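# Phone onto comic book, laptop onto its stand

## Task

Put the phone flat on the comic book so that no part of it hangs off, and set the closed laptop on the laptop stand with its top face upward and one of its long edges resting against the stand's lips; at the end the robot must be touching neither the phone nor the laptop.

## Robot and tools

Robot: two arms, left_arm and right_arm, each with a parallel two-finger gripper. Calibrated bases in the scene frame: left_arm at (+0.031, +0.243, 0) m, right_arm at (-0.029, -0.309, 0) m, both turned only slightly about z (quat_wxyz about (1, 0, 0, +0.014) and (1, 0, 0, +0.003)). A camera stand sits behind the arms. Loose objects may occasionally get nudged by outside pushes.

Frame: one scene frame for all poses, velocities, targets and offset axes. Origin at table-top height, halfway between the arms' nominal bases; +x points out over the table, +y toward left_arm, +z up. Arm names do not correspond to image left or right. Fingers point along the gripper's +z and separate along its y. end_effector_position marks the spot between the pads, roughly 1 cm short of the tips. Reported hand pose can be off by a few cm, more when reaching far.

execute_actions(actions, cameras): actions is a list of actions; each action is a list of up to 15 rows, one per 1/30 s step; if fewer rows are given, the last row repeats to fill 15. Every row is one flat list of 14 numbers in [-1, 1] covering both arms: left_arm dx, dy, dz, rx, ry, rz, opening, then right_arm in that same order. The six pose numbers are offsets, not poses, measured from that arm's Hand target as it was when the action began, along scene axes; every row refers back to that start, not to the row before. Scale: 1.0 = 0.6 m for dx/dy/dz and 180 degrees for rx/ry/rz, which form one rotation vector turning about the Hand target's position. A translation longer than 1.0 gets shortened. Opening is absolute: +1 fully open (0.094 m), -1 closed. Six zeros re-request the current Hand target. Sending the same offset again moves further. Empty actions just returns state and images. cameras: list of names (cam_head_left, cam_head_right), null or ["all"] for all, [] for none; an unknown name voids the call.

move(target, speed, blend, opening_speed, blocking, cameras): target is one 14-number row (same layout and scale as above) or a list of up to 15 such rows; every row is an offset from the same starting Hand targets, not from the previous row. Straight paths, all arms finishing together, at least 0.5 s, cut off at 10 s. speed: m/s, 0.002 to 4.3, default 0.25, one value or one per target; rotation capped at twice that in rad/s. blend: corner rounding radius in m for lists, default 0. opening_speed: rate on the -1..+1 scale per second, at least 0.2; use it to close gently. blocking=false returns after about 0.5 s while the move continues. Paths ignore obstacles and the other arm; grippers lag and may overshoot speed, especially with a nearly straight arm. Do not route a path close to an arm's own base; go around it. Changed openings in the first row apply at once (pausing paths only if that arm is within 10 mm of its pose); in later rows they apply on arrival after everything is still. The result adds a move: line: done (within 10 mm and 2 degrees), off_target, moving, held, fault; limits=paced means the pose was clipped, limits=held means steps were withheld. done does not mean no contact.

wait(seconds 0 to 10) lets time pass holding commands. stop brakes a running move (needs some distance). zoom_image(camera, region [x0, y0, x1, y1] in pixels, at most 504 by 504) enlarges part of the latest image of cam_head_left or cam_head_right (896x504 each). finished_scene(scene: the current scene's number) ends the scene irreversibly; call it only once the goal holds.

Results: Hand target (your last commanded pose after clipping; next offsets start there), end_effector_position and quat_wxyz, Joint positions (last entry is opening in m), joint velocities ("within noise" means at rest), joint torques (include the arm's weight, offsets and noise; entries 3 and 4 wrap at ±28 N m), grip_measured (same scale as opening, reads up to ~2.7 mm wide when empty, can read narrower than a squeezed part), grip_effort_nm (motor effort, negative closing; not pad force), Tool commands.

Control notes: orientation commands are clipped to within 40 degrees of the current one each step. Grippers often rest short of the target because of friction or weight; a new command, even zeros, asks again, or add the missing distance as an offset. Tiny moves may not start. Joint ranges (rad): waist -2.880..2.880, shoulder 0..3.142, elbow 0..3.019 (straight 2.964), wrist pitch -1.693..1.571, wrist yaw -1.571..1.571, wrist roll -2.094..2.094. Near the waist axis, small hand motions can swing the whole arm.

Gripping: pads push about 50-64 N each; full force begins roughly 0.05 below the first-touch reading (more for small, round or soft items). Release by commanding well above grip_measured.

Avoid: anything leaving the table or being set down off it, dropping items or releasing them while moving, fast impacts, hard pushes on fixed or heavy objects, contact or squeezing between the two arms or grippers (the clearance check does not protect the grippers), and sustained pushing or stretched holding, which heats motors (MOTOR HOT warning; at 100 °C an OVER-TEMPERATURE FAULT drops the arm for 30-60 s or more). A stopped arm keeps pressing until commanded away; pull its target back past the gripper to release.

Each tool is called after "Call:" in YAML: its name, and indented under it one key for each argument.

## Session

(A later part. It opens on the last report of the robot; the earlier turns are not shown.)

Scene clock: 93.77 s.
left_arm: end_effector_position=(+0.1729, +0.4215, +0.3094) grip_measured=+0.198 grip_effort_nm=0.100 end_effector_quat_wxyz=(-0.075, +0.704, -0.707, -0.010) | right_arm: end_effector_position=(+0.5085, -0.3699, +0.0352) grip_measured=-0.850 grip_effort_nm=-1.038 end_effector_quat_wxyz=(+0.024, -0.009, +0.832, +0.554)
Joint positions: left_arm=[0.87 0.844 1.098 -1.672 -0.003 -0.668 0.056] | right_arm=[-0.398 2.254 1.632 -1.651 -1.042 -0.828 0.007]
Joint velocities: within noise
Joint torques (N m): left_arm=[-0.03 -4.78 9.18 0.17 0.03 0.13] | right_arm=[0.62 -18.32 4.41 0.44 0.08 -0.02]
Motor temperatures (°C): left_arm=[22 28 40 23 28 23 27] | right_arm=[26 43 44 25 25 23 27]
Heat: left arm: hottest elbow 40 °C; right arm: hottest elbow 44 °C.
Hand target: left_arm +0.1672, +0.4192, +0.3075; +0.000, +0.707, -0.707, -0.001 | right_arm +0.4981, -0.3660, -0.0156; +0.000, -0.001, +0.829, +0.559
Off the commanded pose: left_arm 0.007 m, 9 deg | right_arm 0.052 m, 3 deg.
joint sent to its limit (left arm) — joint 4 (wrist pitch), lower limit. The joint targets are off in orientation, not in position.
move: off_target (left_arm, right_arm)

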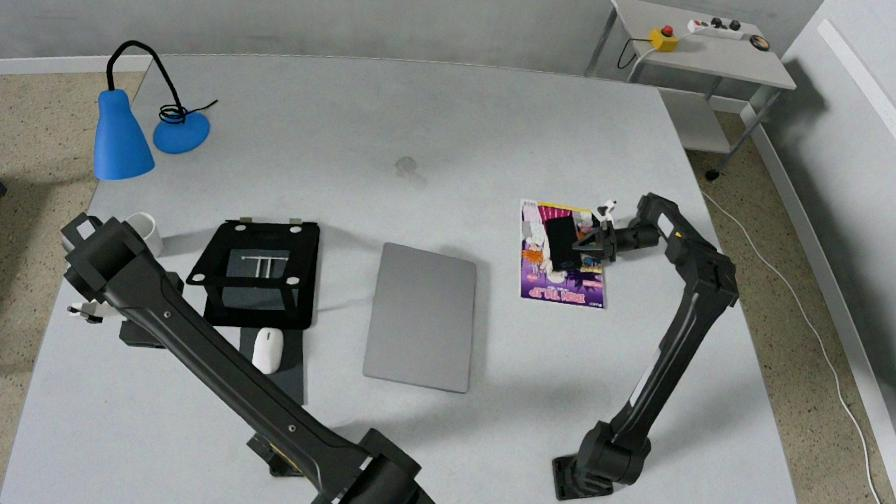

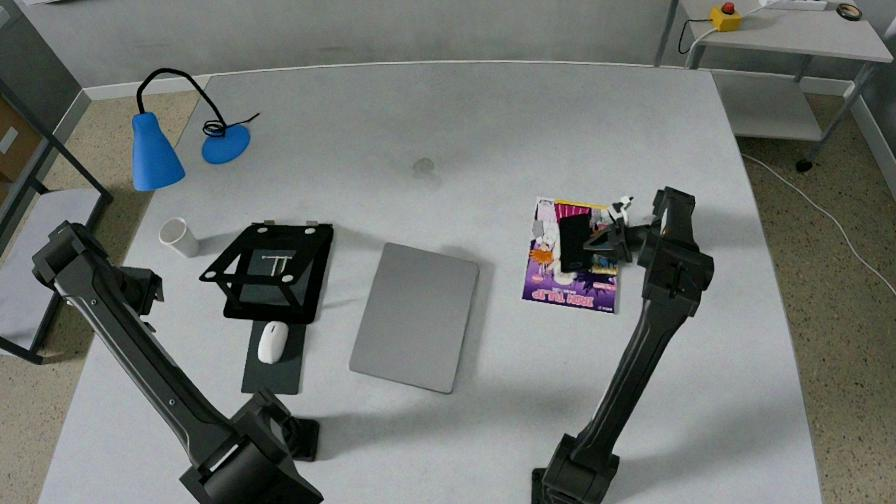

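Call:
move:
  target:
    - [0,0,0,0,0,0,0.2,0.017,-0.006,0.07,0,0,0,-0.6]
    - [0,0,0,0,0,0,0.2,0.017,-0.16,0.12,0,0,0,-0.6]
    - [0,0,0,0,0,0,0.2,-0.05,-0.3,0.3,0,0,0,-0.6]
  speed: 0.12
  opening_speed: 0.4

Call:
zoom_image:
  camera: "cam_head_left"
  region: [480, 160, 680, 320]

Call:
zoom_image:
  camera: "cam_head_right"
  region: [480, 160, 680, 320]

Call:
zoom_image:
  camera: "cam_head_left"
  region: [150, 180, 370, 350]

Scene clock: 101.33 s.
left_arm: end_effector_position=(+0.1729, +0.4215, +0.3094) grip_measured=+0.198 grip_effort_nm=0.100 end_effector_quat_wxyz=(-0.075, +0.704, -0.707, -0.010) | right_arm: end_effector_position=(+0.4653, -0.5381, +0.1532) grip_measured=-0.601 grip_effort_nm=0.061 end_effector_quat_wxyz=(+0.127, +0.085, +0.877, +0.455)
Joint positions: left_arm=[0.87 0.844 1.098 -1.672 -0.003 -0.668 0.056] | right_arm=[-0.693 2.01 1.668 -1.671 -0.912 -0.714 0.019]
Joint velocities: within noise
Joint torques (N m): left_arm=[0.44 -4.42 9.29 0.29 0.01 0.13] | right_arm=[-0.09 -23.65 9.66 -0.92 -0.46 0.19]
Motor temperatures (°C): left_arm=[22 27 40 23 27 23 27] | right_arm=[26 43 44 25 25 23 26]
Heat: left arm: hottest elbow 40 °C; right arm: hottest elbow 44 °C.
Hand target: left_arm +0.1672, +0.4192, +0.3075; +0.000, +0.707, -0.707, -0.001 | right_arm +0.4681, -0.5459, +0.1646; +0.000, -0.001, +0.829, +0.559
Off the commanded pose: left_arm 0.007 m, 9 deg | right_arm 0.014 m, 22 deg.
joint sent to its limit (left arm) — joint 4 (wrist pitch), lower limit. The joint targets are off in orientation, not in position.
joint sent to its limit (right arm) — joint 4 (wrist pitch), lower limit. The joint targets are off in orientation, not in position.
move: off_target (left_arm, right_arm)

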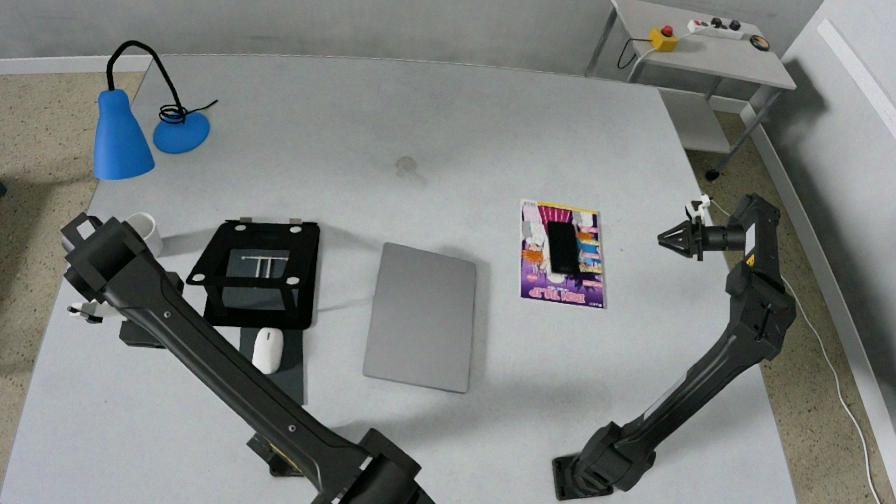

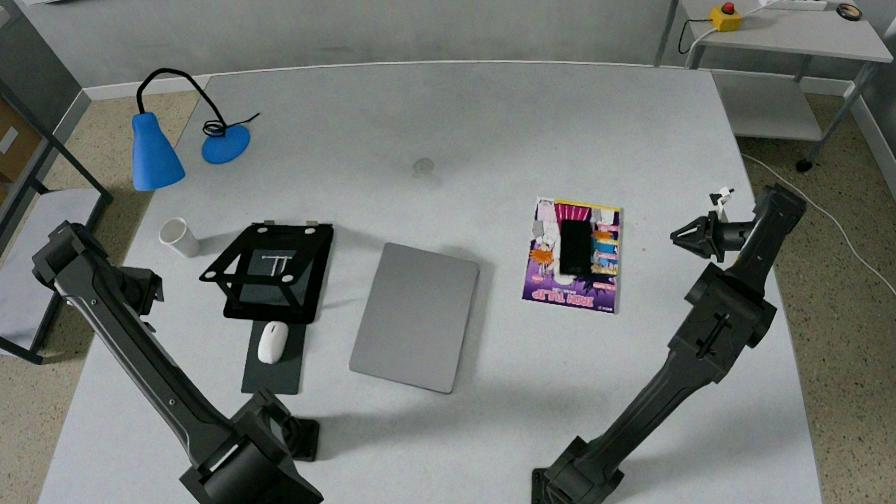

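Scaled by 2.520.

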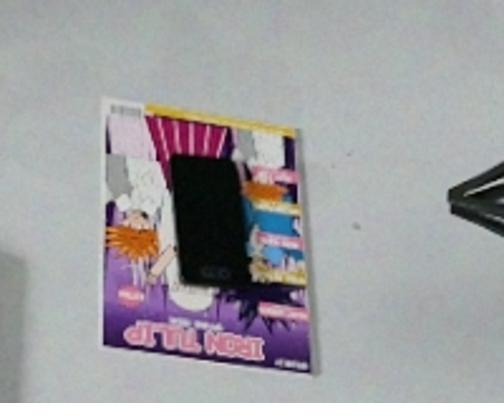

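Scaled by 2.520.

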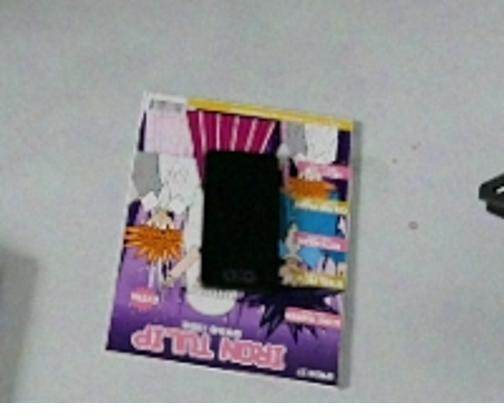

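Scaled by 2.291.

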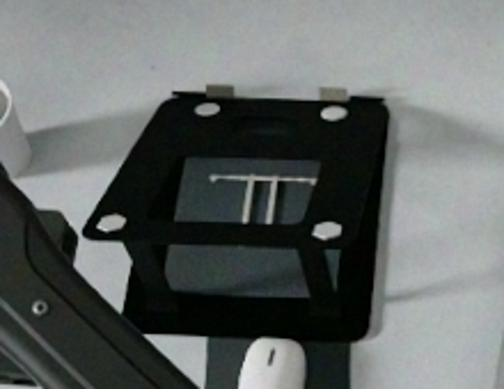

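Call:
move:
  target:
    - [0.488,-0.415,-0.12,0,0,0,-0.95,-0.397,0.627,0,-0.294,-0.294,0.436,-0.95]
    - [0.488,-0.415,-0.35,0,0,0,-0.95,-0.397,0.61,-0.15,-0.294,-0.294,0.436,-0.95]
  speed: 0.4

Scene clock: 137.23 s.
left_arm: end_effector_position=(+0.4574, +0.1753, +0.0944) grip_measured=-0.948 grip_effort_nm=-0.081 end_effector_quat_wxyz=(+0.005, +0.707, -0.707, -0.008) | right_arm: end_effector_position=(+0.2300, -0.1752, +0.0831) grip_measured=-0.949 grip_effort_nm=-0.081 end_effector_quat_wxyz=(-0.008, +0.711, -0.703, +0.004)
Joint positions: left_arm=[-0.185 1.58 1.129 -1.14 -0.001 -1.728 0.002] | right_arm=[0.476 1.203 0.72 -1.071 0.003 -1.101 0.002]
Joint velocities: within noise
Joint torques (N m): left_arm=[-2.78 -14.56 9.14 0.47 -0.11 -0.11] | right_arm=[-0.44 -7.18 7.02 0.59 0.04 0.1]
Motor temperatures (°C): left_arm=[22 27 39 23 27 23 27] | right_arm=[26 44 43 25 25 23 26]
Heat: left arm: hottest elbow 39 °C; right arm: hottest shoulder 44 °C.
Hand target: left_arm +0.4600, +0.1700, +0.0977; +0.000, +0.707, -0.707, +0.000 | right_arm +0.2299, -0.1800, +0.0744; +0.001, +0.709, -0.706, +0.002
Off the commanded pose: left_arm 0.007 m, 1 deg | right_arm 0.010 m, 1 deg.
move: done

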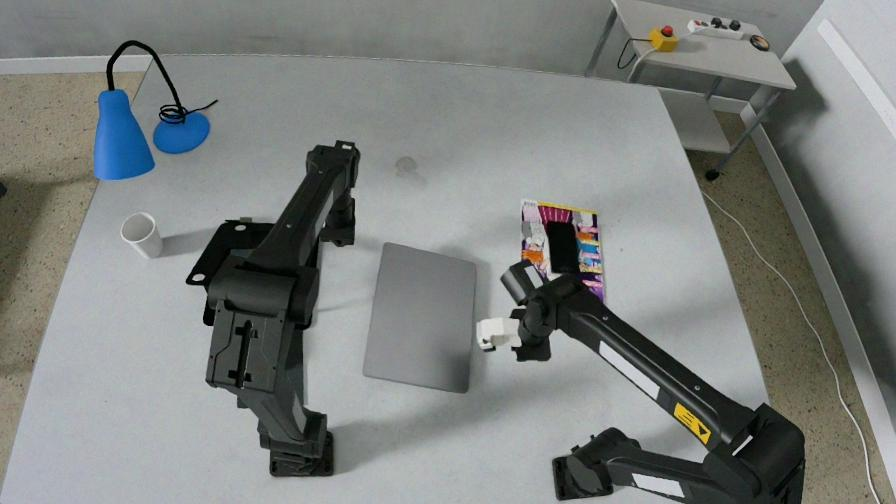

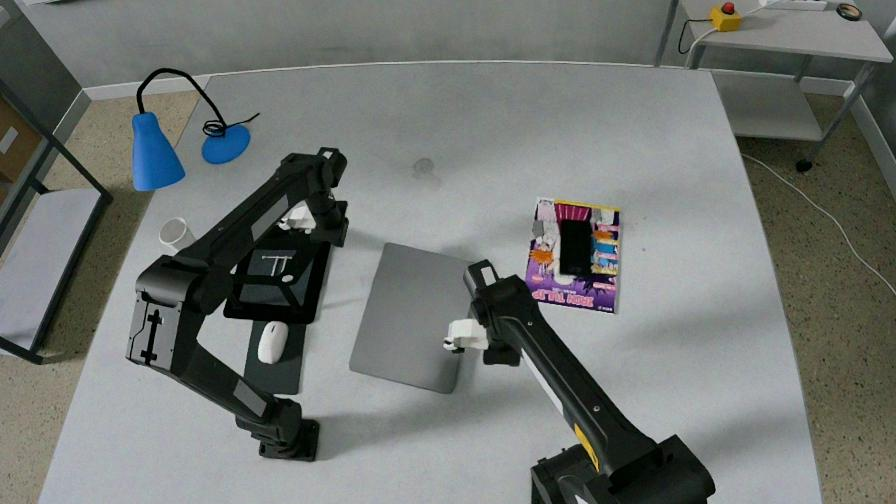

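Call:
move:
  target:
    - [0,0,-0.15,0,0,0,-0.95,0,0,-0.115,0,0,0,-0.95]
    - [0.065,-0.2,-0.15,0,0,0,-0.95,-0.065,0.217,-0.115,0,0,0,-0.95]
    - [0.083,-0.3,-0.15,0,0,0,-0.95,-0.083,0.317,-0.115,0,0,0,-0.95]
  speed: 0.12

Scene clock: 145.97 s.
left_arm: end_effector_position=(+0.5015, +0.0074, +0.0127) grip_measured=-0.948 grip_effort_nm=-0.076 end_effector_quat_wxyz=(-0.004, +0.710, -0.704, -0.003) | right_arm: end_effector_position=(+0.1677, -0.0143, +0.0105) grip_measured=-0.949 grip_effort_nm=-0.046 end_effector_quat_wxyz=(+0.011, +0.710, -0.704, +0.004)
Joint positions: left_arm=[-0.494 1.894 1.319 -0.999 -0.008 -2.045 0.002] | right_arm=[0.981 1.53 0.806 -0.87 0.004 -0.592 0.002]
Joint velocities: within noise
Joint torques (N m): left_arm=[-3.08 -15.79 12.51 -0.03 0.17 -0.14] | right_arm=[1.2 -8.64 10.35 0.94 -0.01 0.26]
Motor temperatures (°C): left_arm=[22 27 40 23 27 23 26] | right_arm=[26 43 43 25 25 23 25]
Heat: left arm: hottest elbow 40 °C; right arm: hottest shoulder 43 °C.
Hand target: left_arm +0.5098, -0.0099, +0.0076; +0.000, +0.707, -0.707, -0.001 | right_arm +0.1800, +0.0102, +0.0055; +0.001, +0.709, -0.706, +0.002
Off the commanded pose: left_arm 0.020 m, 1 deg | right_arm 0.028 m, 1 deg.
move: off_target (left_arm, right_arm)

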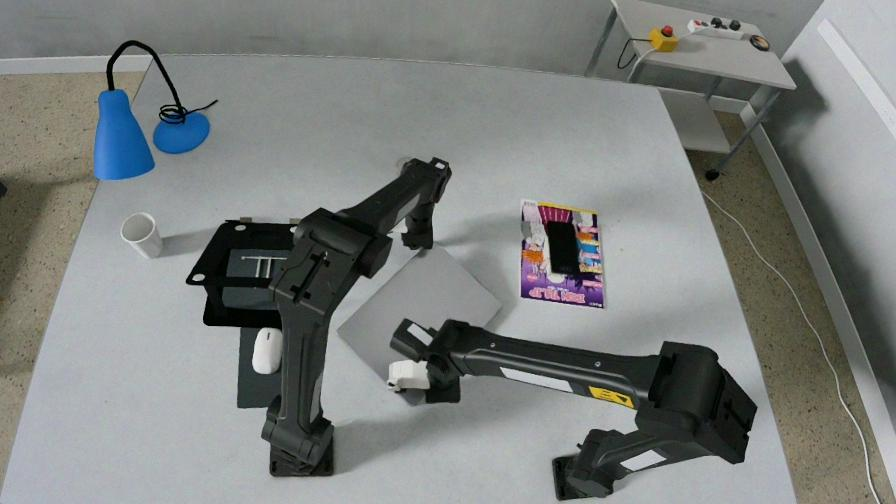

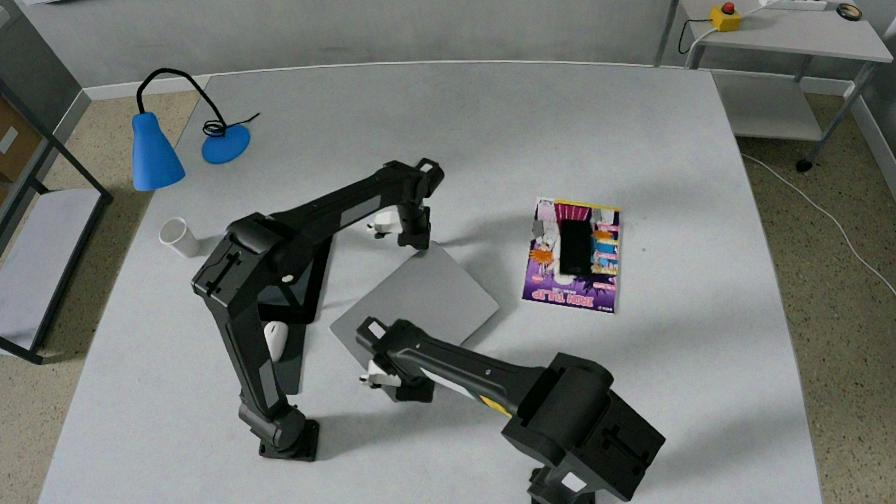

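Call:
move:
  target:
    - [-0.025,-0.058,0,0,0,0,-0.95,-0.008,0.092,0,0,0,0,-0.95]
    - [-0.058,-0.117,0,0,0,0,-0.95,0.025,0.158,0,0,0,0,-0.95]
  speed: 0.12

Scene clock: 152.33 s.
left_arm: end_effector_position=(+0.4708, -0.0629, +0.0127) grip_measured=-0.948 grip_effort_nm=-0.066 end_effector_quat_wxyz=(-0.008, -0.680, +0.733, -0.003) | right_arm: end_effector_position=(+0.1812, +0.0878, +0.0120) grip_measured=-0.949 grip_effort_nm=-0.042 end_effector_quat_wxyz=(+0.006, +0.715, -0.700, -0.003)
Joint positions: left_arm=[-0.629 1.911 1.347 -1.004 0.017 -2.098 0.002] | right_arm=[1.077 1.732 1.074 -0.924 -0.009 -0.51 0.002]
Joint velocities: within noise
Joint torques (N m): left_arm=[-2.49 -15.74 12.4 -0.06 0.24 -0.08] | right_arm=[0.26 -12.92 10.67 0.43 0.43 0.28]
Motor temperatures (°C): left_arm=[22 27 40 23 27 23 26] | right_arm=[26 43 45 25 25 23 25]
Heat: left arm: hottest elbow 40 °C; right arm: hottest elbow 45 °C.
Hand target: left_arm +0.4749, -0.0801, +0.0075; +0.000, +0.707, -0.707, -0.001 | right_arm +0.1950, +0.1050, +0.0055; +0.001, +0.709, -0.705, +0.002
Off the commanded pose: left_arm 0.018 m, 4 deg | right_arm 0.023 m, 1 deg.
joint sent to its limit (left arm) — joint 6 (wrist roll), lower limit. The joint targets are off in orientation, not in position.
move: off_target (left_arm, right_arm)

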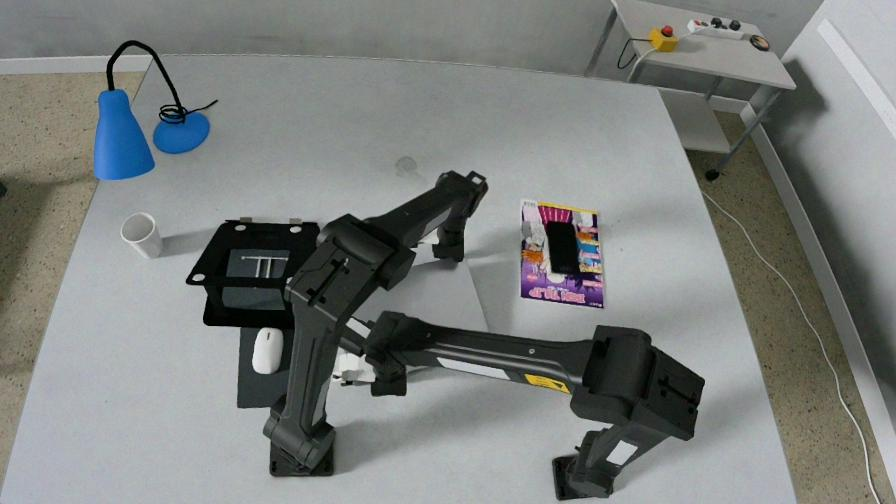

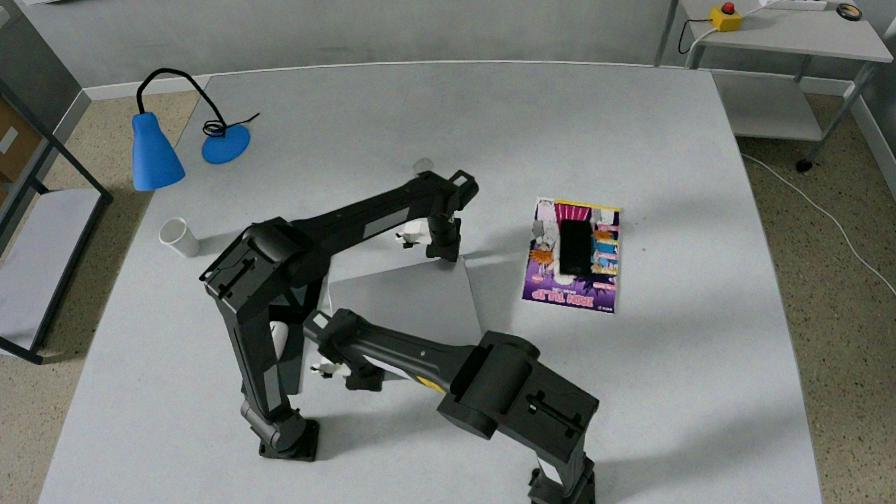

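Call:
move:
  target:
    - [0.03,0,0.33,0,0,0,-0.95,0,0,0,0,0,0,-0.95]
    - [-0.42,0.75,0.4,0,0,0,-0.95,0.092,0,0,0,0,0,-0.95]
  speed: 0.3

Call:
zoom_image:
  camera: "cam_head_left"
  region: [170, 200, 520, 420]

Scene clock: 160.87 s.
left_arm: end_effector_position=(+0.2237, +0.3670, +0.2461) grip_measured=-0.948 grip_effort_nm=-0.066 end_effector_quat_wxyz=(-0.005, +0.706, -0.709, -0.001) | right_arm: end_effector_position=(+0.2183, +0.1010, +0.0128) grip_measured=-0.950 grip_effort_nm=-0.032 end_effector_quat_wxyz=(+0.005, +0.723, -0.691, -0.008)
Joint positions: left_arm=[0.542 0.918 0.974 -1.617 -0.004 -0.996 0.002] | right_arm=[1.018 1.793 1.165 -0.95 -0.018 -0.593 0.002]
Joint velocities: within noise
Joint torques (N m): left_arm=[-0.56 -3.72 10.88 -0.06 0.07 0.14] | right_arm=[-2.43 -14.86 10.7 0.21 0.74 0.14]
Motor temperatures (°C): left_arm=[22 28 41 23 27 23 26] | right_arm=[26 43 46 25 25 23 25]
Heat: left arm: hottest elbow 41 °C; right arm: hottest elbow 46 °C.
Hand target: left_arm +0.2228, +0.3699, +0.2474; +0.000, +0.707, -0.707, -0.001 | right_arm +0.2503, +0.1051, +0.0056; +0.001, +0.709, -0.705, +0.002
Off the commanded pose: left_arm 0.003 m, 1 deg | right_arm 0.033 m, 3 deg.
move: off_target (right_arm)

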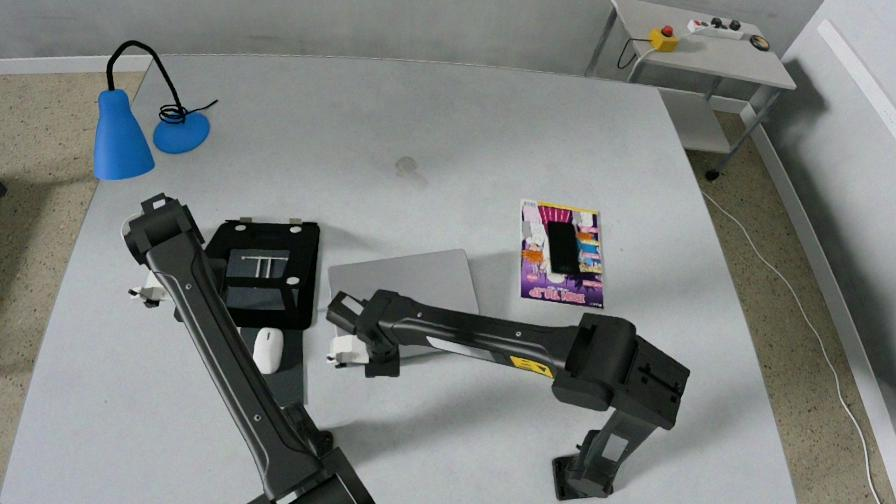

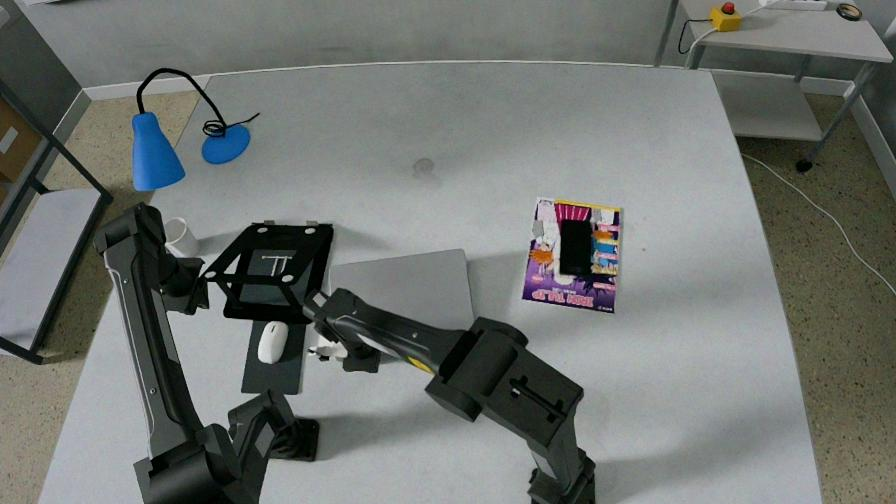

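Scaled by 1.440.

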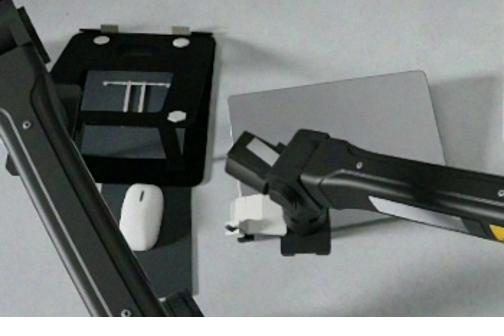

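Call:
move:
  target: [0,0,0,0,0,0,-0.95,0.06,-0.02,0,0,0,0,-0.95]
  speed: 0.12

Call:
zoom_image:
  camera: "cam_head_left"
  region: [170, 200, 520, 420]

Scene clock: 168.40 s.
left_arm: end_effector_position=(+0.2237, +0.3670, +0.2461) grip_measured=-0.948 grip_effort_nm=-0.066 end_effector_quat_wxyz=(-0.005, +0.705, -0.709, -0.001) | right_arm: end_effector_position=(+0.2559, +0.0887, +0.0129) grip_measured=-0.950 grip_effort_nm=-0.022 end_effector_quat_wxyz=(+0.006, +0.720, -0.694, -0.008)
Joint positions: left_arm=[0.542 0.918 0.974 -1.617 -0.004 -0.995 0.002] | right_arm=[0.939 1.816 1.201 -0.965 -0.018 -0.664 0.002]
Joint velocities: within noise
Joint torques (N m): left_arm=[0.09 -4.54 11.11 0.05 -0.01 0.08] | right_arm=[-2.02 -15.21 11 0.2 0.72 0.16]
Motor temperatures (°C): left_arm=[22 28 40 23 27 23 26] | right_arm=[26 43 47 25 25 23 25]
Heat: left arm: hottest elbow 40 °C; right arm: hottest elbow 47 °C.
Hand target: left_arm +0.2228, +0.3699, +0.2474; +0.000, +0.707, -0.707, -0.001 | right_arm +0.2862, +0.0931, +0.0055; +0.001, +0.709, -0.705, +0.002
Off the commanded pose: left_arm 0.003 m, 1 deg | right_arm 0.032 m, 2 deg.
move: off_target (right_arm)

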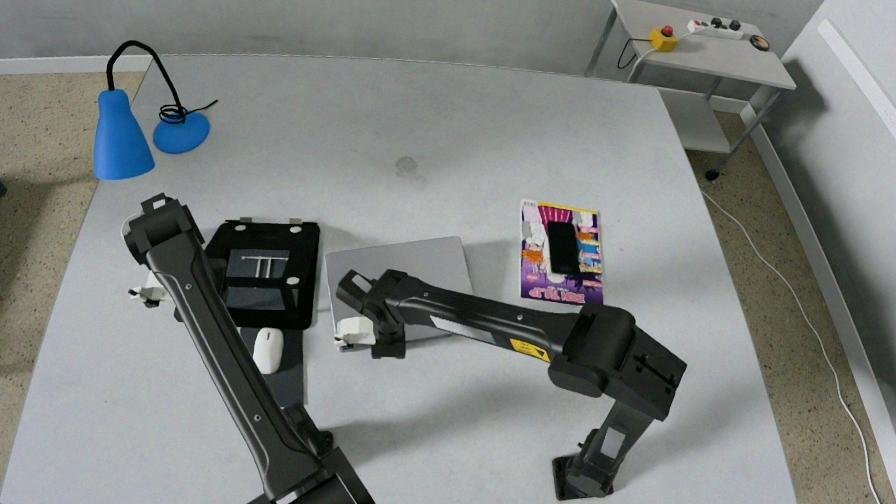

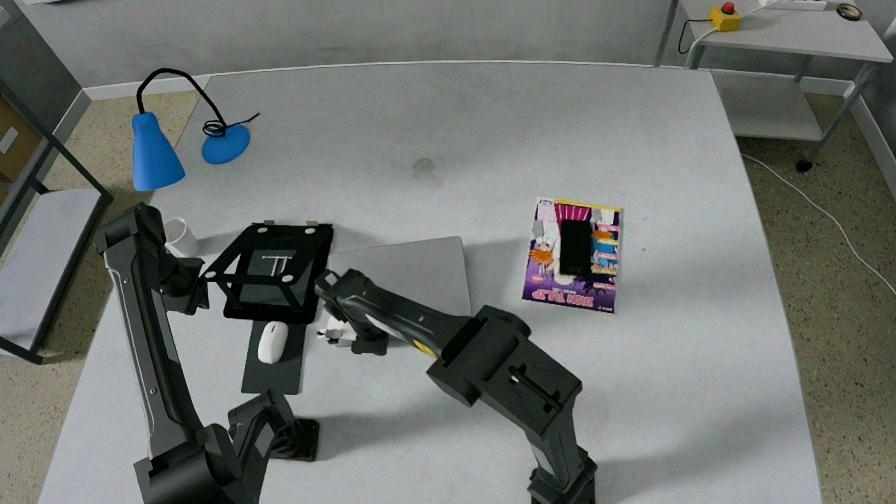

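Scaled by 1.440.

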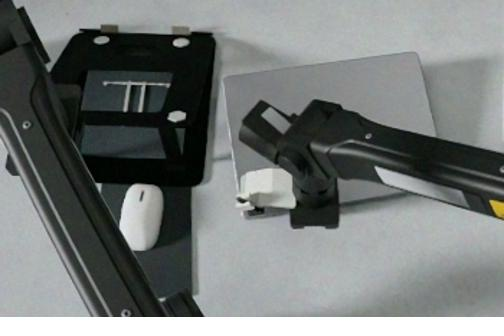

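Call:
move:
  target:
    - [0.095,-0.175,-0.08,0,0,0,-0.95,-0.13,-0.1,0.05,0,0,0,-0.95]
    - [0.095,-0.175,-0.395,0,0,0,-0.95,-0.13,-0.5,0.05,0,0,0,-0.95]
    - [0.1,-0.42,-0.395,0,0,0,-0.95,-0.13,-0.5,0.05,0,0,0,-0.95]
  speed: [0.3,0.2,0.12]

Call:
zoom_image:
  camera: "cam_head_left"
  region: [170, 200, 520, 420]

Scene clock: 182.40 s.
left_arm: end_effector_position=(+0.2794, +0.1395, +0.0283) grip_measured=-0.949 grip_effort_nm=-0.042 end_effector_quat_wxyz=(-0.018, +0.718, -0.696, -0.003) | right_arm: end_effector_position=(+0.2137, -0.2009, +0.0364) grip_measured=-0.950 grip_effort_nm=-0.022 end_effector_quat_wxyz=(-0.004, +0.711, -0.704, +0.005)
Joint positions: left_arm=[-0.443 1.249 0.586 -0.901 -0.035 -2.017 0.002] | right_arm=[0.421 1.217 0.587 -0.93 0.007 -1.154 0.002]
Joint velocities: within noise
Joint torques (N m): left_arm=[-4.72 -1.67 8.8 2.21 1.17 -0.13] | right_arm=[-0.38 -9.05 6.13 -0.21 -0.1 0.08]
Motor temperatures (°C): left_arm=[22 27 40 23 27 23 26] | right_arm=[26 42 45 25 25 23 25]
Heat: left arm: hottest elbow 40 °C; right arm: hottest elbow 45 °C.
Hand target: left_arm +0.2829, +0.1179, +0.0104; +0.000, +0.707, -0.707, -0.001 | right_arm +0.2082, -0.2069, +0.0355; +0.001, +0.709, -0.705, +0.002
Off the commanded pose: left_arm 0.028 m, 3 deg | right_arm 0.008 m, 1 deg.
move: off_target (left_arm)

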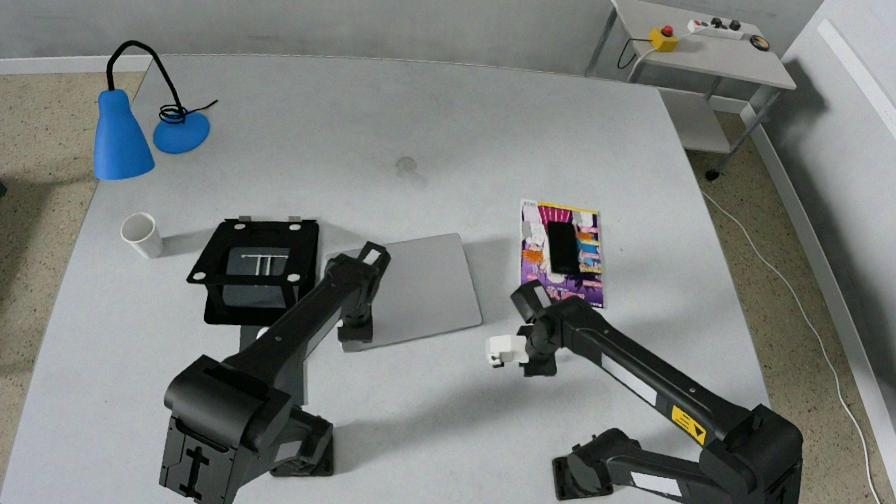

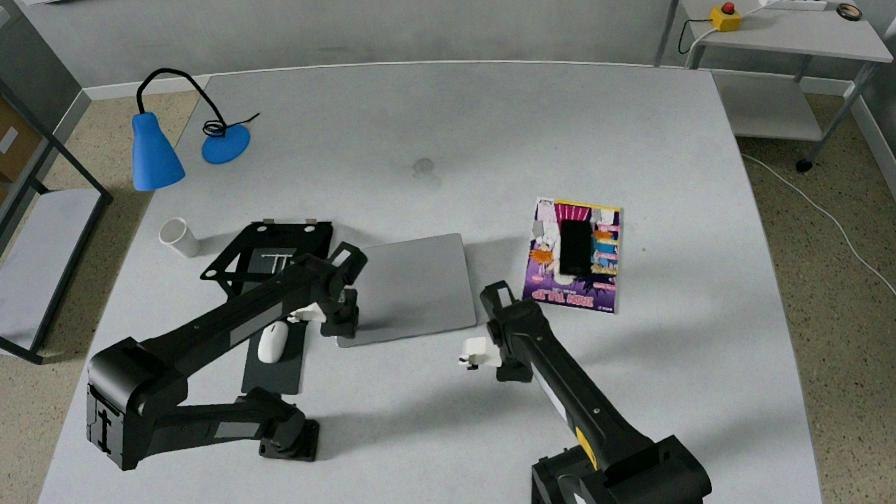

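Scaled by 1.440.

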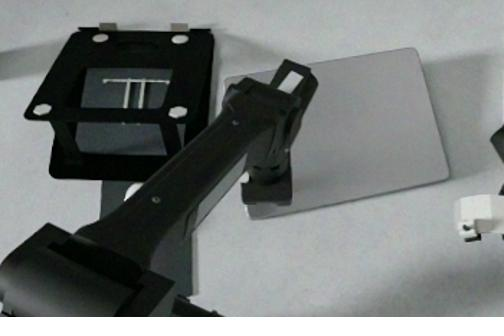

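Call:
move:
  target:
    - [0,0,0.15,0,0,0,-0.95,0,0,0,0,0,0,-0.95]
    - [0,0.225,0.15,0,0,0,-0.95,0,0,0,0,0,0,-0.95]
    - [0,0.225,-0.035,0,0,0,-0.95,0,0,0,0,0,0,-0.95]
  speed: [0.2,0.2,0.12]

Call:
zoom_image:
  camera: "cam_head_right"
  region: [200, 200, 500, 400]

Scene clock: 189.37 s.
left_arm: end_effector_position=(+0.3186, +0.2513, +0.0673) grip_measured=-0.949 grip_effort_nm=-0.032 end_effector_quat_wxyz=(-0.074, +0.712, -0.695, +0.065) | right_arm: end_effector_position=(+0.2137, -0.2009, +0.0364) grip_measured=-0.950 grip_effort_nm=-0.017 end_effector_quat_wxyz=(-0.004, +0.711, -0.703, +0.005)
Joint positions: left_arm=[-0.003 1.09 0.578 -0.863 -0.01 -1.569 0.002] | right_arm=[0.421 1.217 0.587 -0.93 0.007 -1.154 0.002]
Joint velocities: within noise
Joint torques (N m): left_arm=[0.21 4.07 1.18 1.29 0.35 0.37] | right_arm=[-0.44 -9.05 6.12 -0.2 -0.11 0.09]
Motor temperatures (°C): left_arm=[22 27 40 23 27 23 26] | right_arm=[26 42 45 25 25 23 25]
Heat: left arm: hottest elbow 40 °C; right arm: hottest elbow 45 °C.
Hand target: left_arm +0.2828, +0.2529, -0.0106; +0.000, +0.707, -0.707, -0.001 | right_arm +0.2082, -0.2069, +0.0355; +0.001, +0.709, -0.705, +0.002
Off the commanded pose: left_arm 0.086 m, 11 deg | right_arm 0.008 m, 1 deg.
move: off_target (left_arm)

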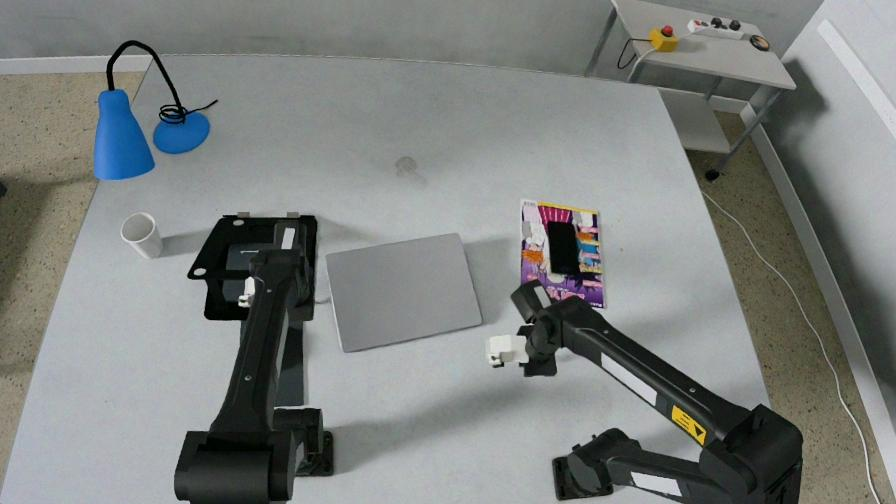

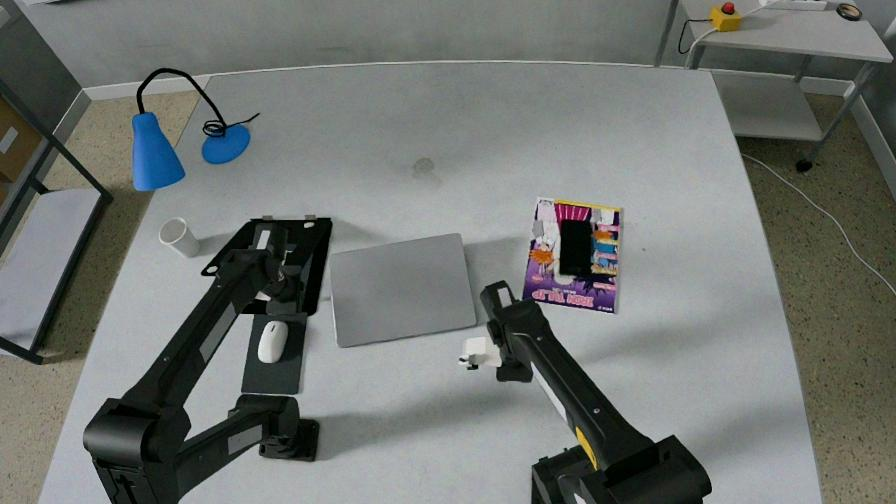

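Scaled by 1.680.

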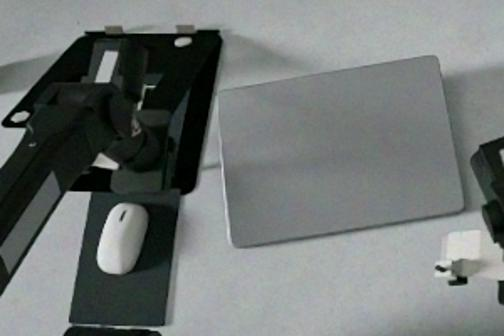

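Call:
move:
  target:
    - [-0.02,0,0.27,0,0,0,-0.95,0,0,0,0,0,0,-0.95]
    - [0.095,-0.05,0.25,0.194,0,0,-0.95,0,-0.1,0,0,0,0,-0.95]
    - [0.095,-0.05,0.13,0.194,0,0,-0.95,0,-0.1,0,0,0,0,-0.95]
  speed: [0.2,0.25,0.12]

Call:
zoom_image:
  camera: "cam_head_right"
  region: [240, 200, 440, 360]

Call:
zoom_image:
  camera: "cam_head_left"
  region: [240, 200, 440, 360]

Scene clock: 200.53 s.
left_arm: end_effector_position=(+0.3409, +0.2257, +0.0712) grip_measured=-0.949 grip_effort_nm=-0.032 end_effector_quat_wxyz=(-0.209, +0.676, -0.674, -0.213) | right_arm: end_effector_position=(+0.2154, -0.2625, +0.0368) grip_measured=-0.950 grip_effort_nm=-0.022 end_effector_quat_wxyz=(-0.003, +0.711, -0.704, +0.006)
Joint positions: left_arm=[-0.385 1.451 0.809 -1.172 -0.561 -2.001 0.002] | right_arm=[0.191 1.162 0.547 -0.944 0.007 -1.384 0.002]
Joint velocities: within noise
Joint torques (N m): left_arm=[-2.55 -10.29 6.95 0.01 -0.53 -0.07] | right_arm=[-0.44 -8.12 6.11 -0.21 -0.11 0.09]
Motor temperatures (°C): left_arm=[22 27 39 23 27 24 26] | right_arm=[26 41 44 25 25 23 25]
Heat: left arm: hottest elbow 39 °C; right arm: hottest elbow 44 °C.
Hand target: left_arm +0.3399, +0.2229, +0.0674; -0.212, +0.674, -0.674, -0.213 | right_arm +0.2081, -0.2670, +0.0354; +0.001, +0.709, -0.705, +0.002
Off the commanded pose: left_arm 0.005 m, 0 deg | right_arm 0.009 m, 1 deg.
move: done

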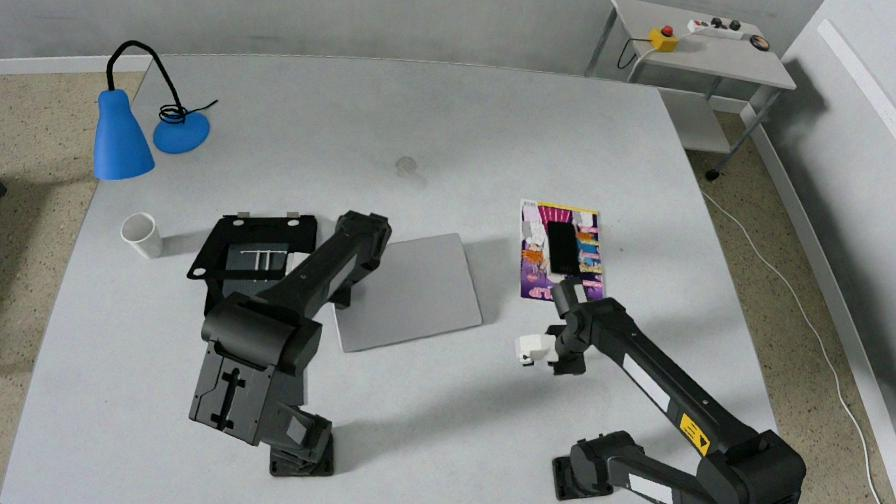

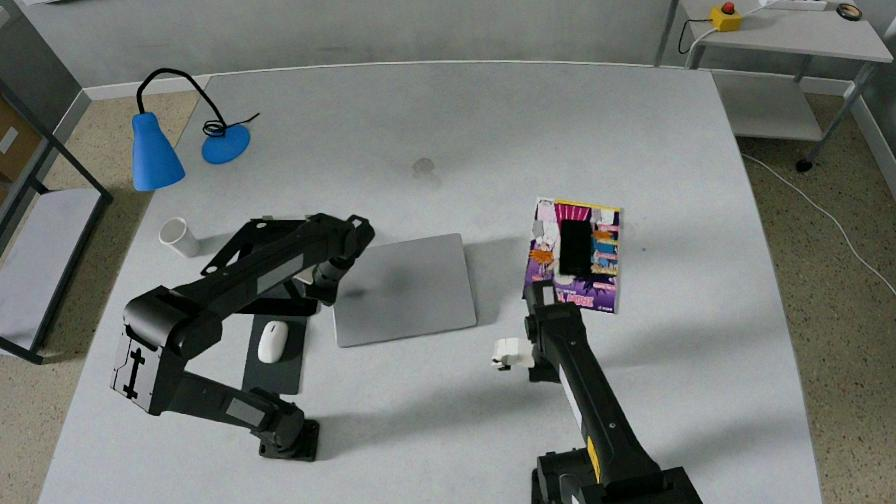

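Scaled by 2.520.

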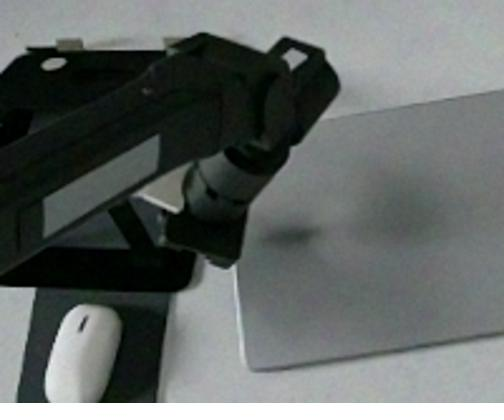

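Scaled by 2.520.

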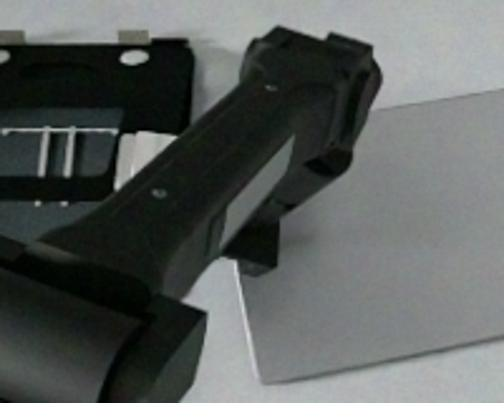

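Call:
move:
  target:
    - [0.05,0.037,0,0,0,0,-0.95,0,0,0,0,0,0,-0.95]
    - [0.05,0.037,-0.115,0,0,0,-0.95,0,0,0,0,0,0,-0.95]
  speed: [0.2,0.1]

Call:
zoom_image:
  camera: "cam_head_right"
  region: [240, 200, 440, 360]

Scene clock: 204.60 s.
left_arm: end_effector_position=(+0.3851, +0.2411, +0.0379) grip_measured=-0.949 grip_effort_nm=-0.032 end_effector_quat_wxyz=(-0.245, +0.669, -0.676, -0.190) | right_arm: end_effector_position=(+0.2154, -0.2625, +0.0368) grip_measured=-0.950 grip_effort_nm=-0.022 end_effector_quat_wxyz=(-0.003, +0.711, -0.703, +0.006)
Joint positions: left_arm=[-0.322 1.555 0.812 -0.946 -0.621 -1.892 0.002] | right_arm=[0.191 1.162 0.547 -0.944 0.007 -1.385 0.002]
Joint velocities: within noise
Joint torques (N m): left_arm=[-0.44 -6.42 4.27 1.18 0.95 -0.19] | right_arm=[-0.32 -8.18 6.11 -0.21 -0.1 0.08]
Motor temperatures (°C): left_arm=[22 27 39 23 27 24 26] | right_arm=[26 41 44 25 25 23 25]
Heat: left arm: hottest elbow 39 °C; right arm: hottest elbow 44 °C.
Hand target: left_arm +0.3698, +0.2452, -0.0016; -0.212, +0.674, -0.674, -0.213 | right_arm +0.2081, -0.2669, +0.0354; +0.001, +0.709, -0.705, +0.002
Off the commanded pose: left_arm 0.043 m, 5 deg | right_arm 0.009 m, 1 deg.
move: off_target (left_arm)

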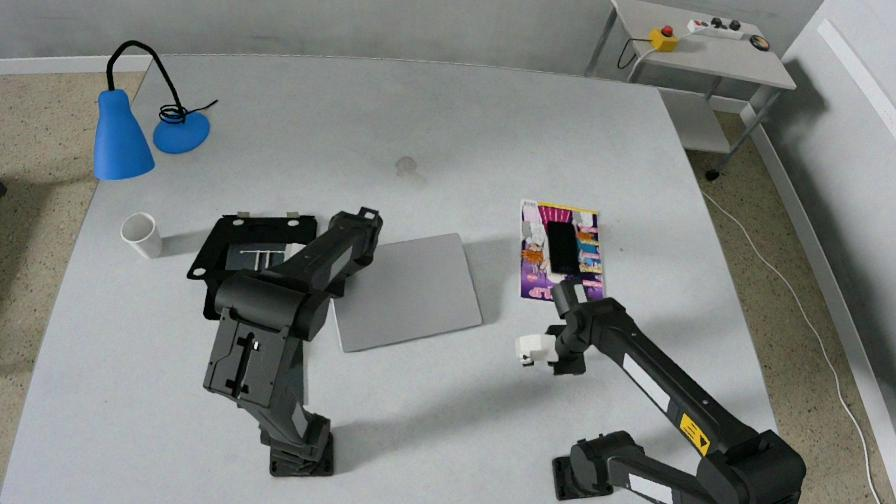

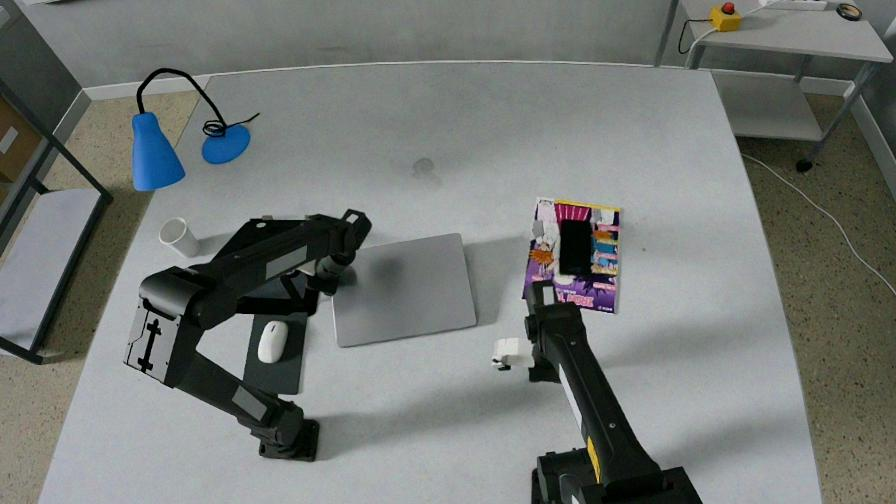

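Scaled by 2.520.

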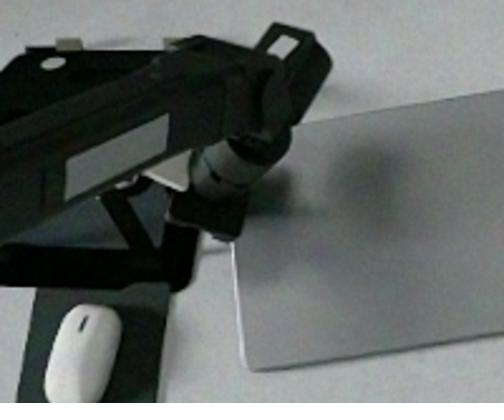

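Call:
move:
  target: [-0.03,-0.22,0.02,0,0,0,-0.95,0,0,0,0,0,0,-0.95]
  speed: 0.12

Call:
zoom_image:
  camera: "cam_head_right"
  region: [240, 200, 440, 360]

Scene clock: 209.50 s.
left_arm: end_effector_position=(+0.3395, +0.1514, +0.0276) grip_measured=-0.949 grip_effort_nm=-0.027 end_effector_quat_wxyz=(+0.196, -0.639, +0.711, +0.216) | right_arm: end_effector_position=(+0.2154, -0.2624, +0.0368) grip_measured=-0.950 grip_effort_nm=-0.027 end_effector_quat_wxyz=(-0.003, +0.711, -0.703, +0.006)
Joint positions: left_arm=[-0.576 1.623 0.861 -1.144 -0.499 -2.098 0.002] | right_arm=[0.191 1.162 0.547 -0.944 0.006 -1.385 0.002]
Joint velocities: within noise
Joint torques (N m): left_arm=[-5.3 -8.29 10.99 1.37 1.78 -0.11] | right_arm=[-0.38 -8.18 6.09 -0.23 -0.1 0.08]
Motor temperatures (°C): left_arm=[22 27 39 23 28 24 26] | right_arm=[26 41 44 25 25 23 25]
Heat: left arm: hottest elbow 39 °C; right arm: hottest elbow 44 °C.
Hand target: left_arm +0.3519, +0.1131, +0.0104; +0.212, -0.674, +0.674, +0.213 | right_arm +0.2081, -0.2669, +0.0354; +0.001, +0.709, -0.705, +0.002
Off the commanded pose: left_arm 0.044 m, 6 deg | right_arm 0.009 m, 1 deg.
joint sent to its limit (left arm) — joint 6 (wrist roll), lower limit. The joint targets are off in position and orientation.
move: off_target (left_arm)

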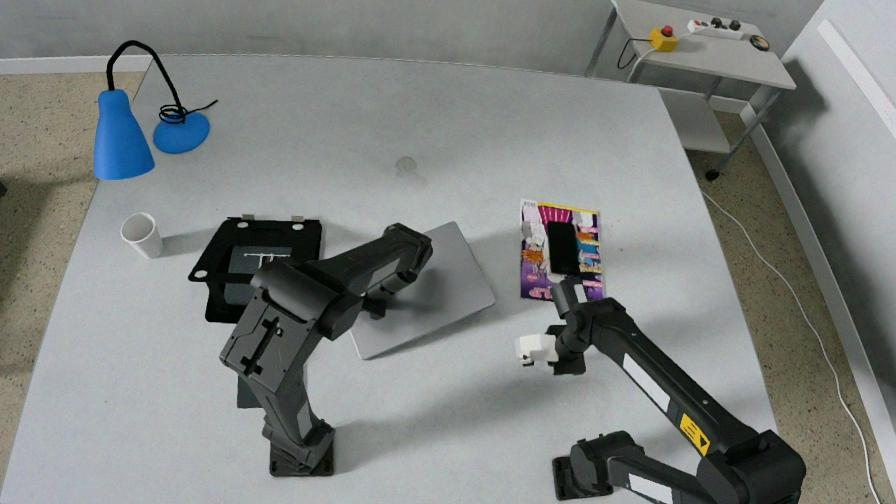

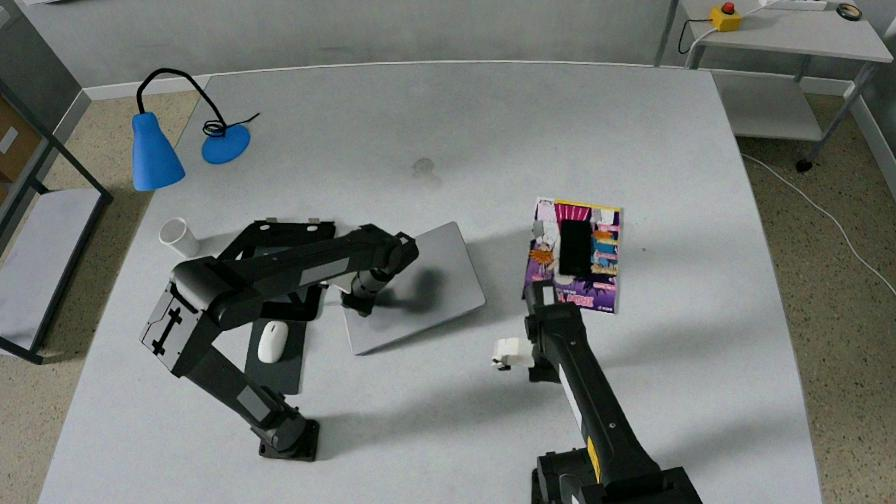

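Scaled by 2.520.

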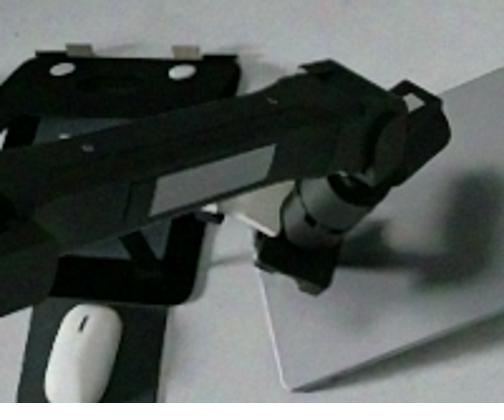

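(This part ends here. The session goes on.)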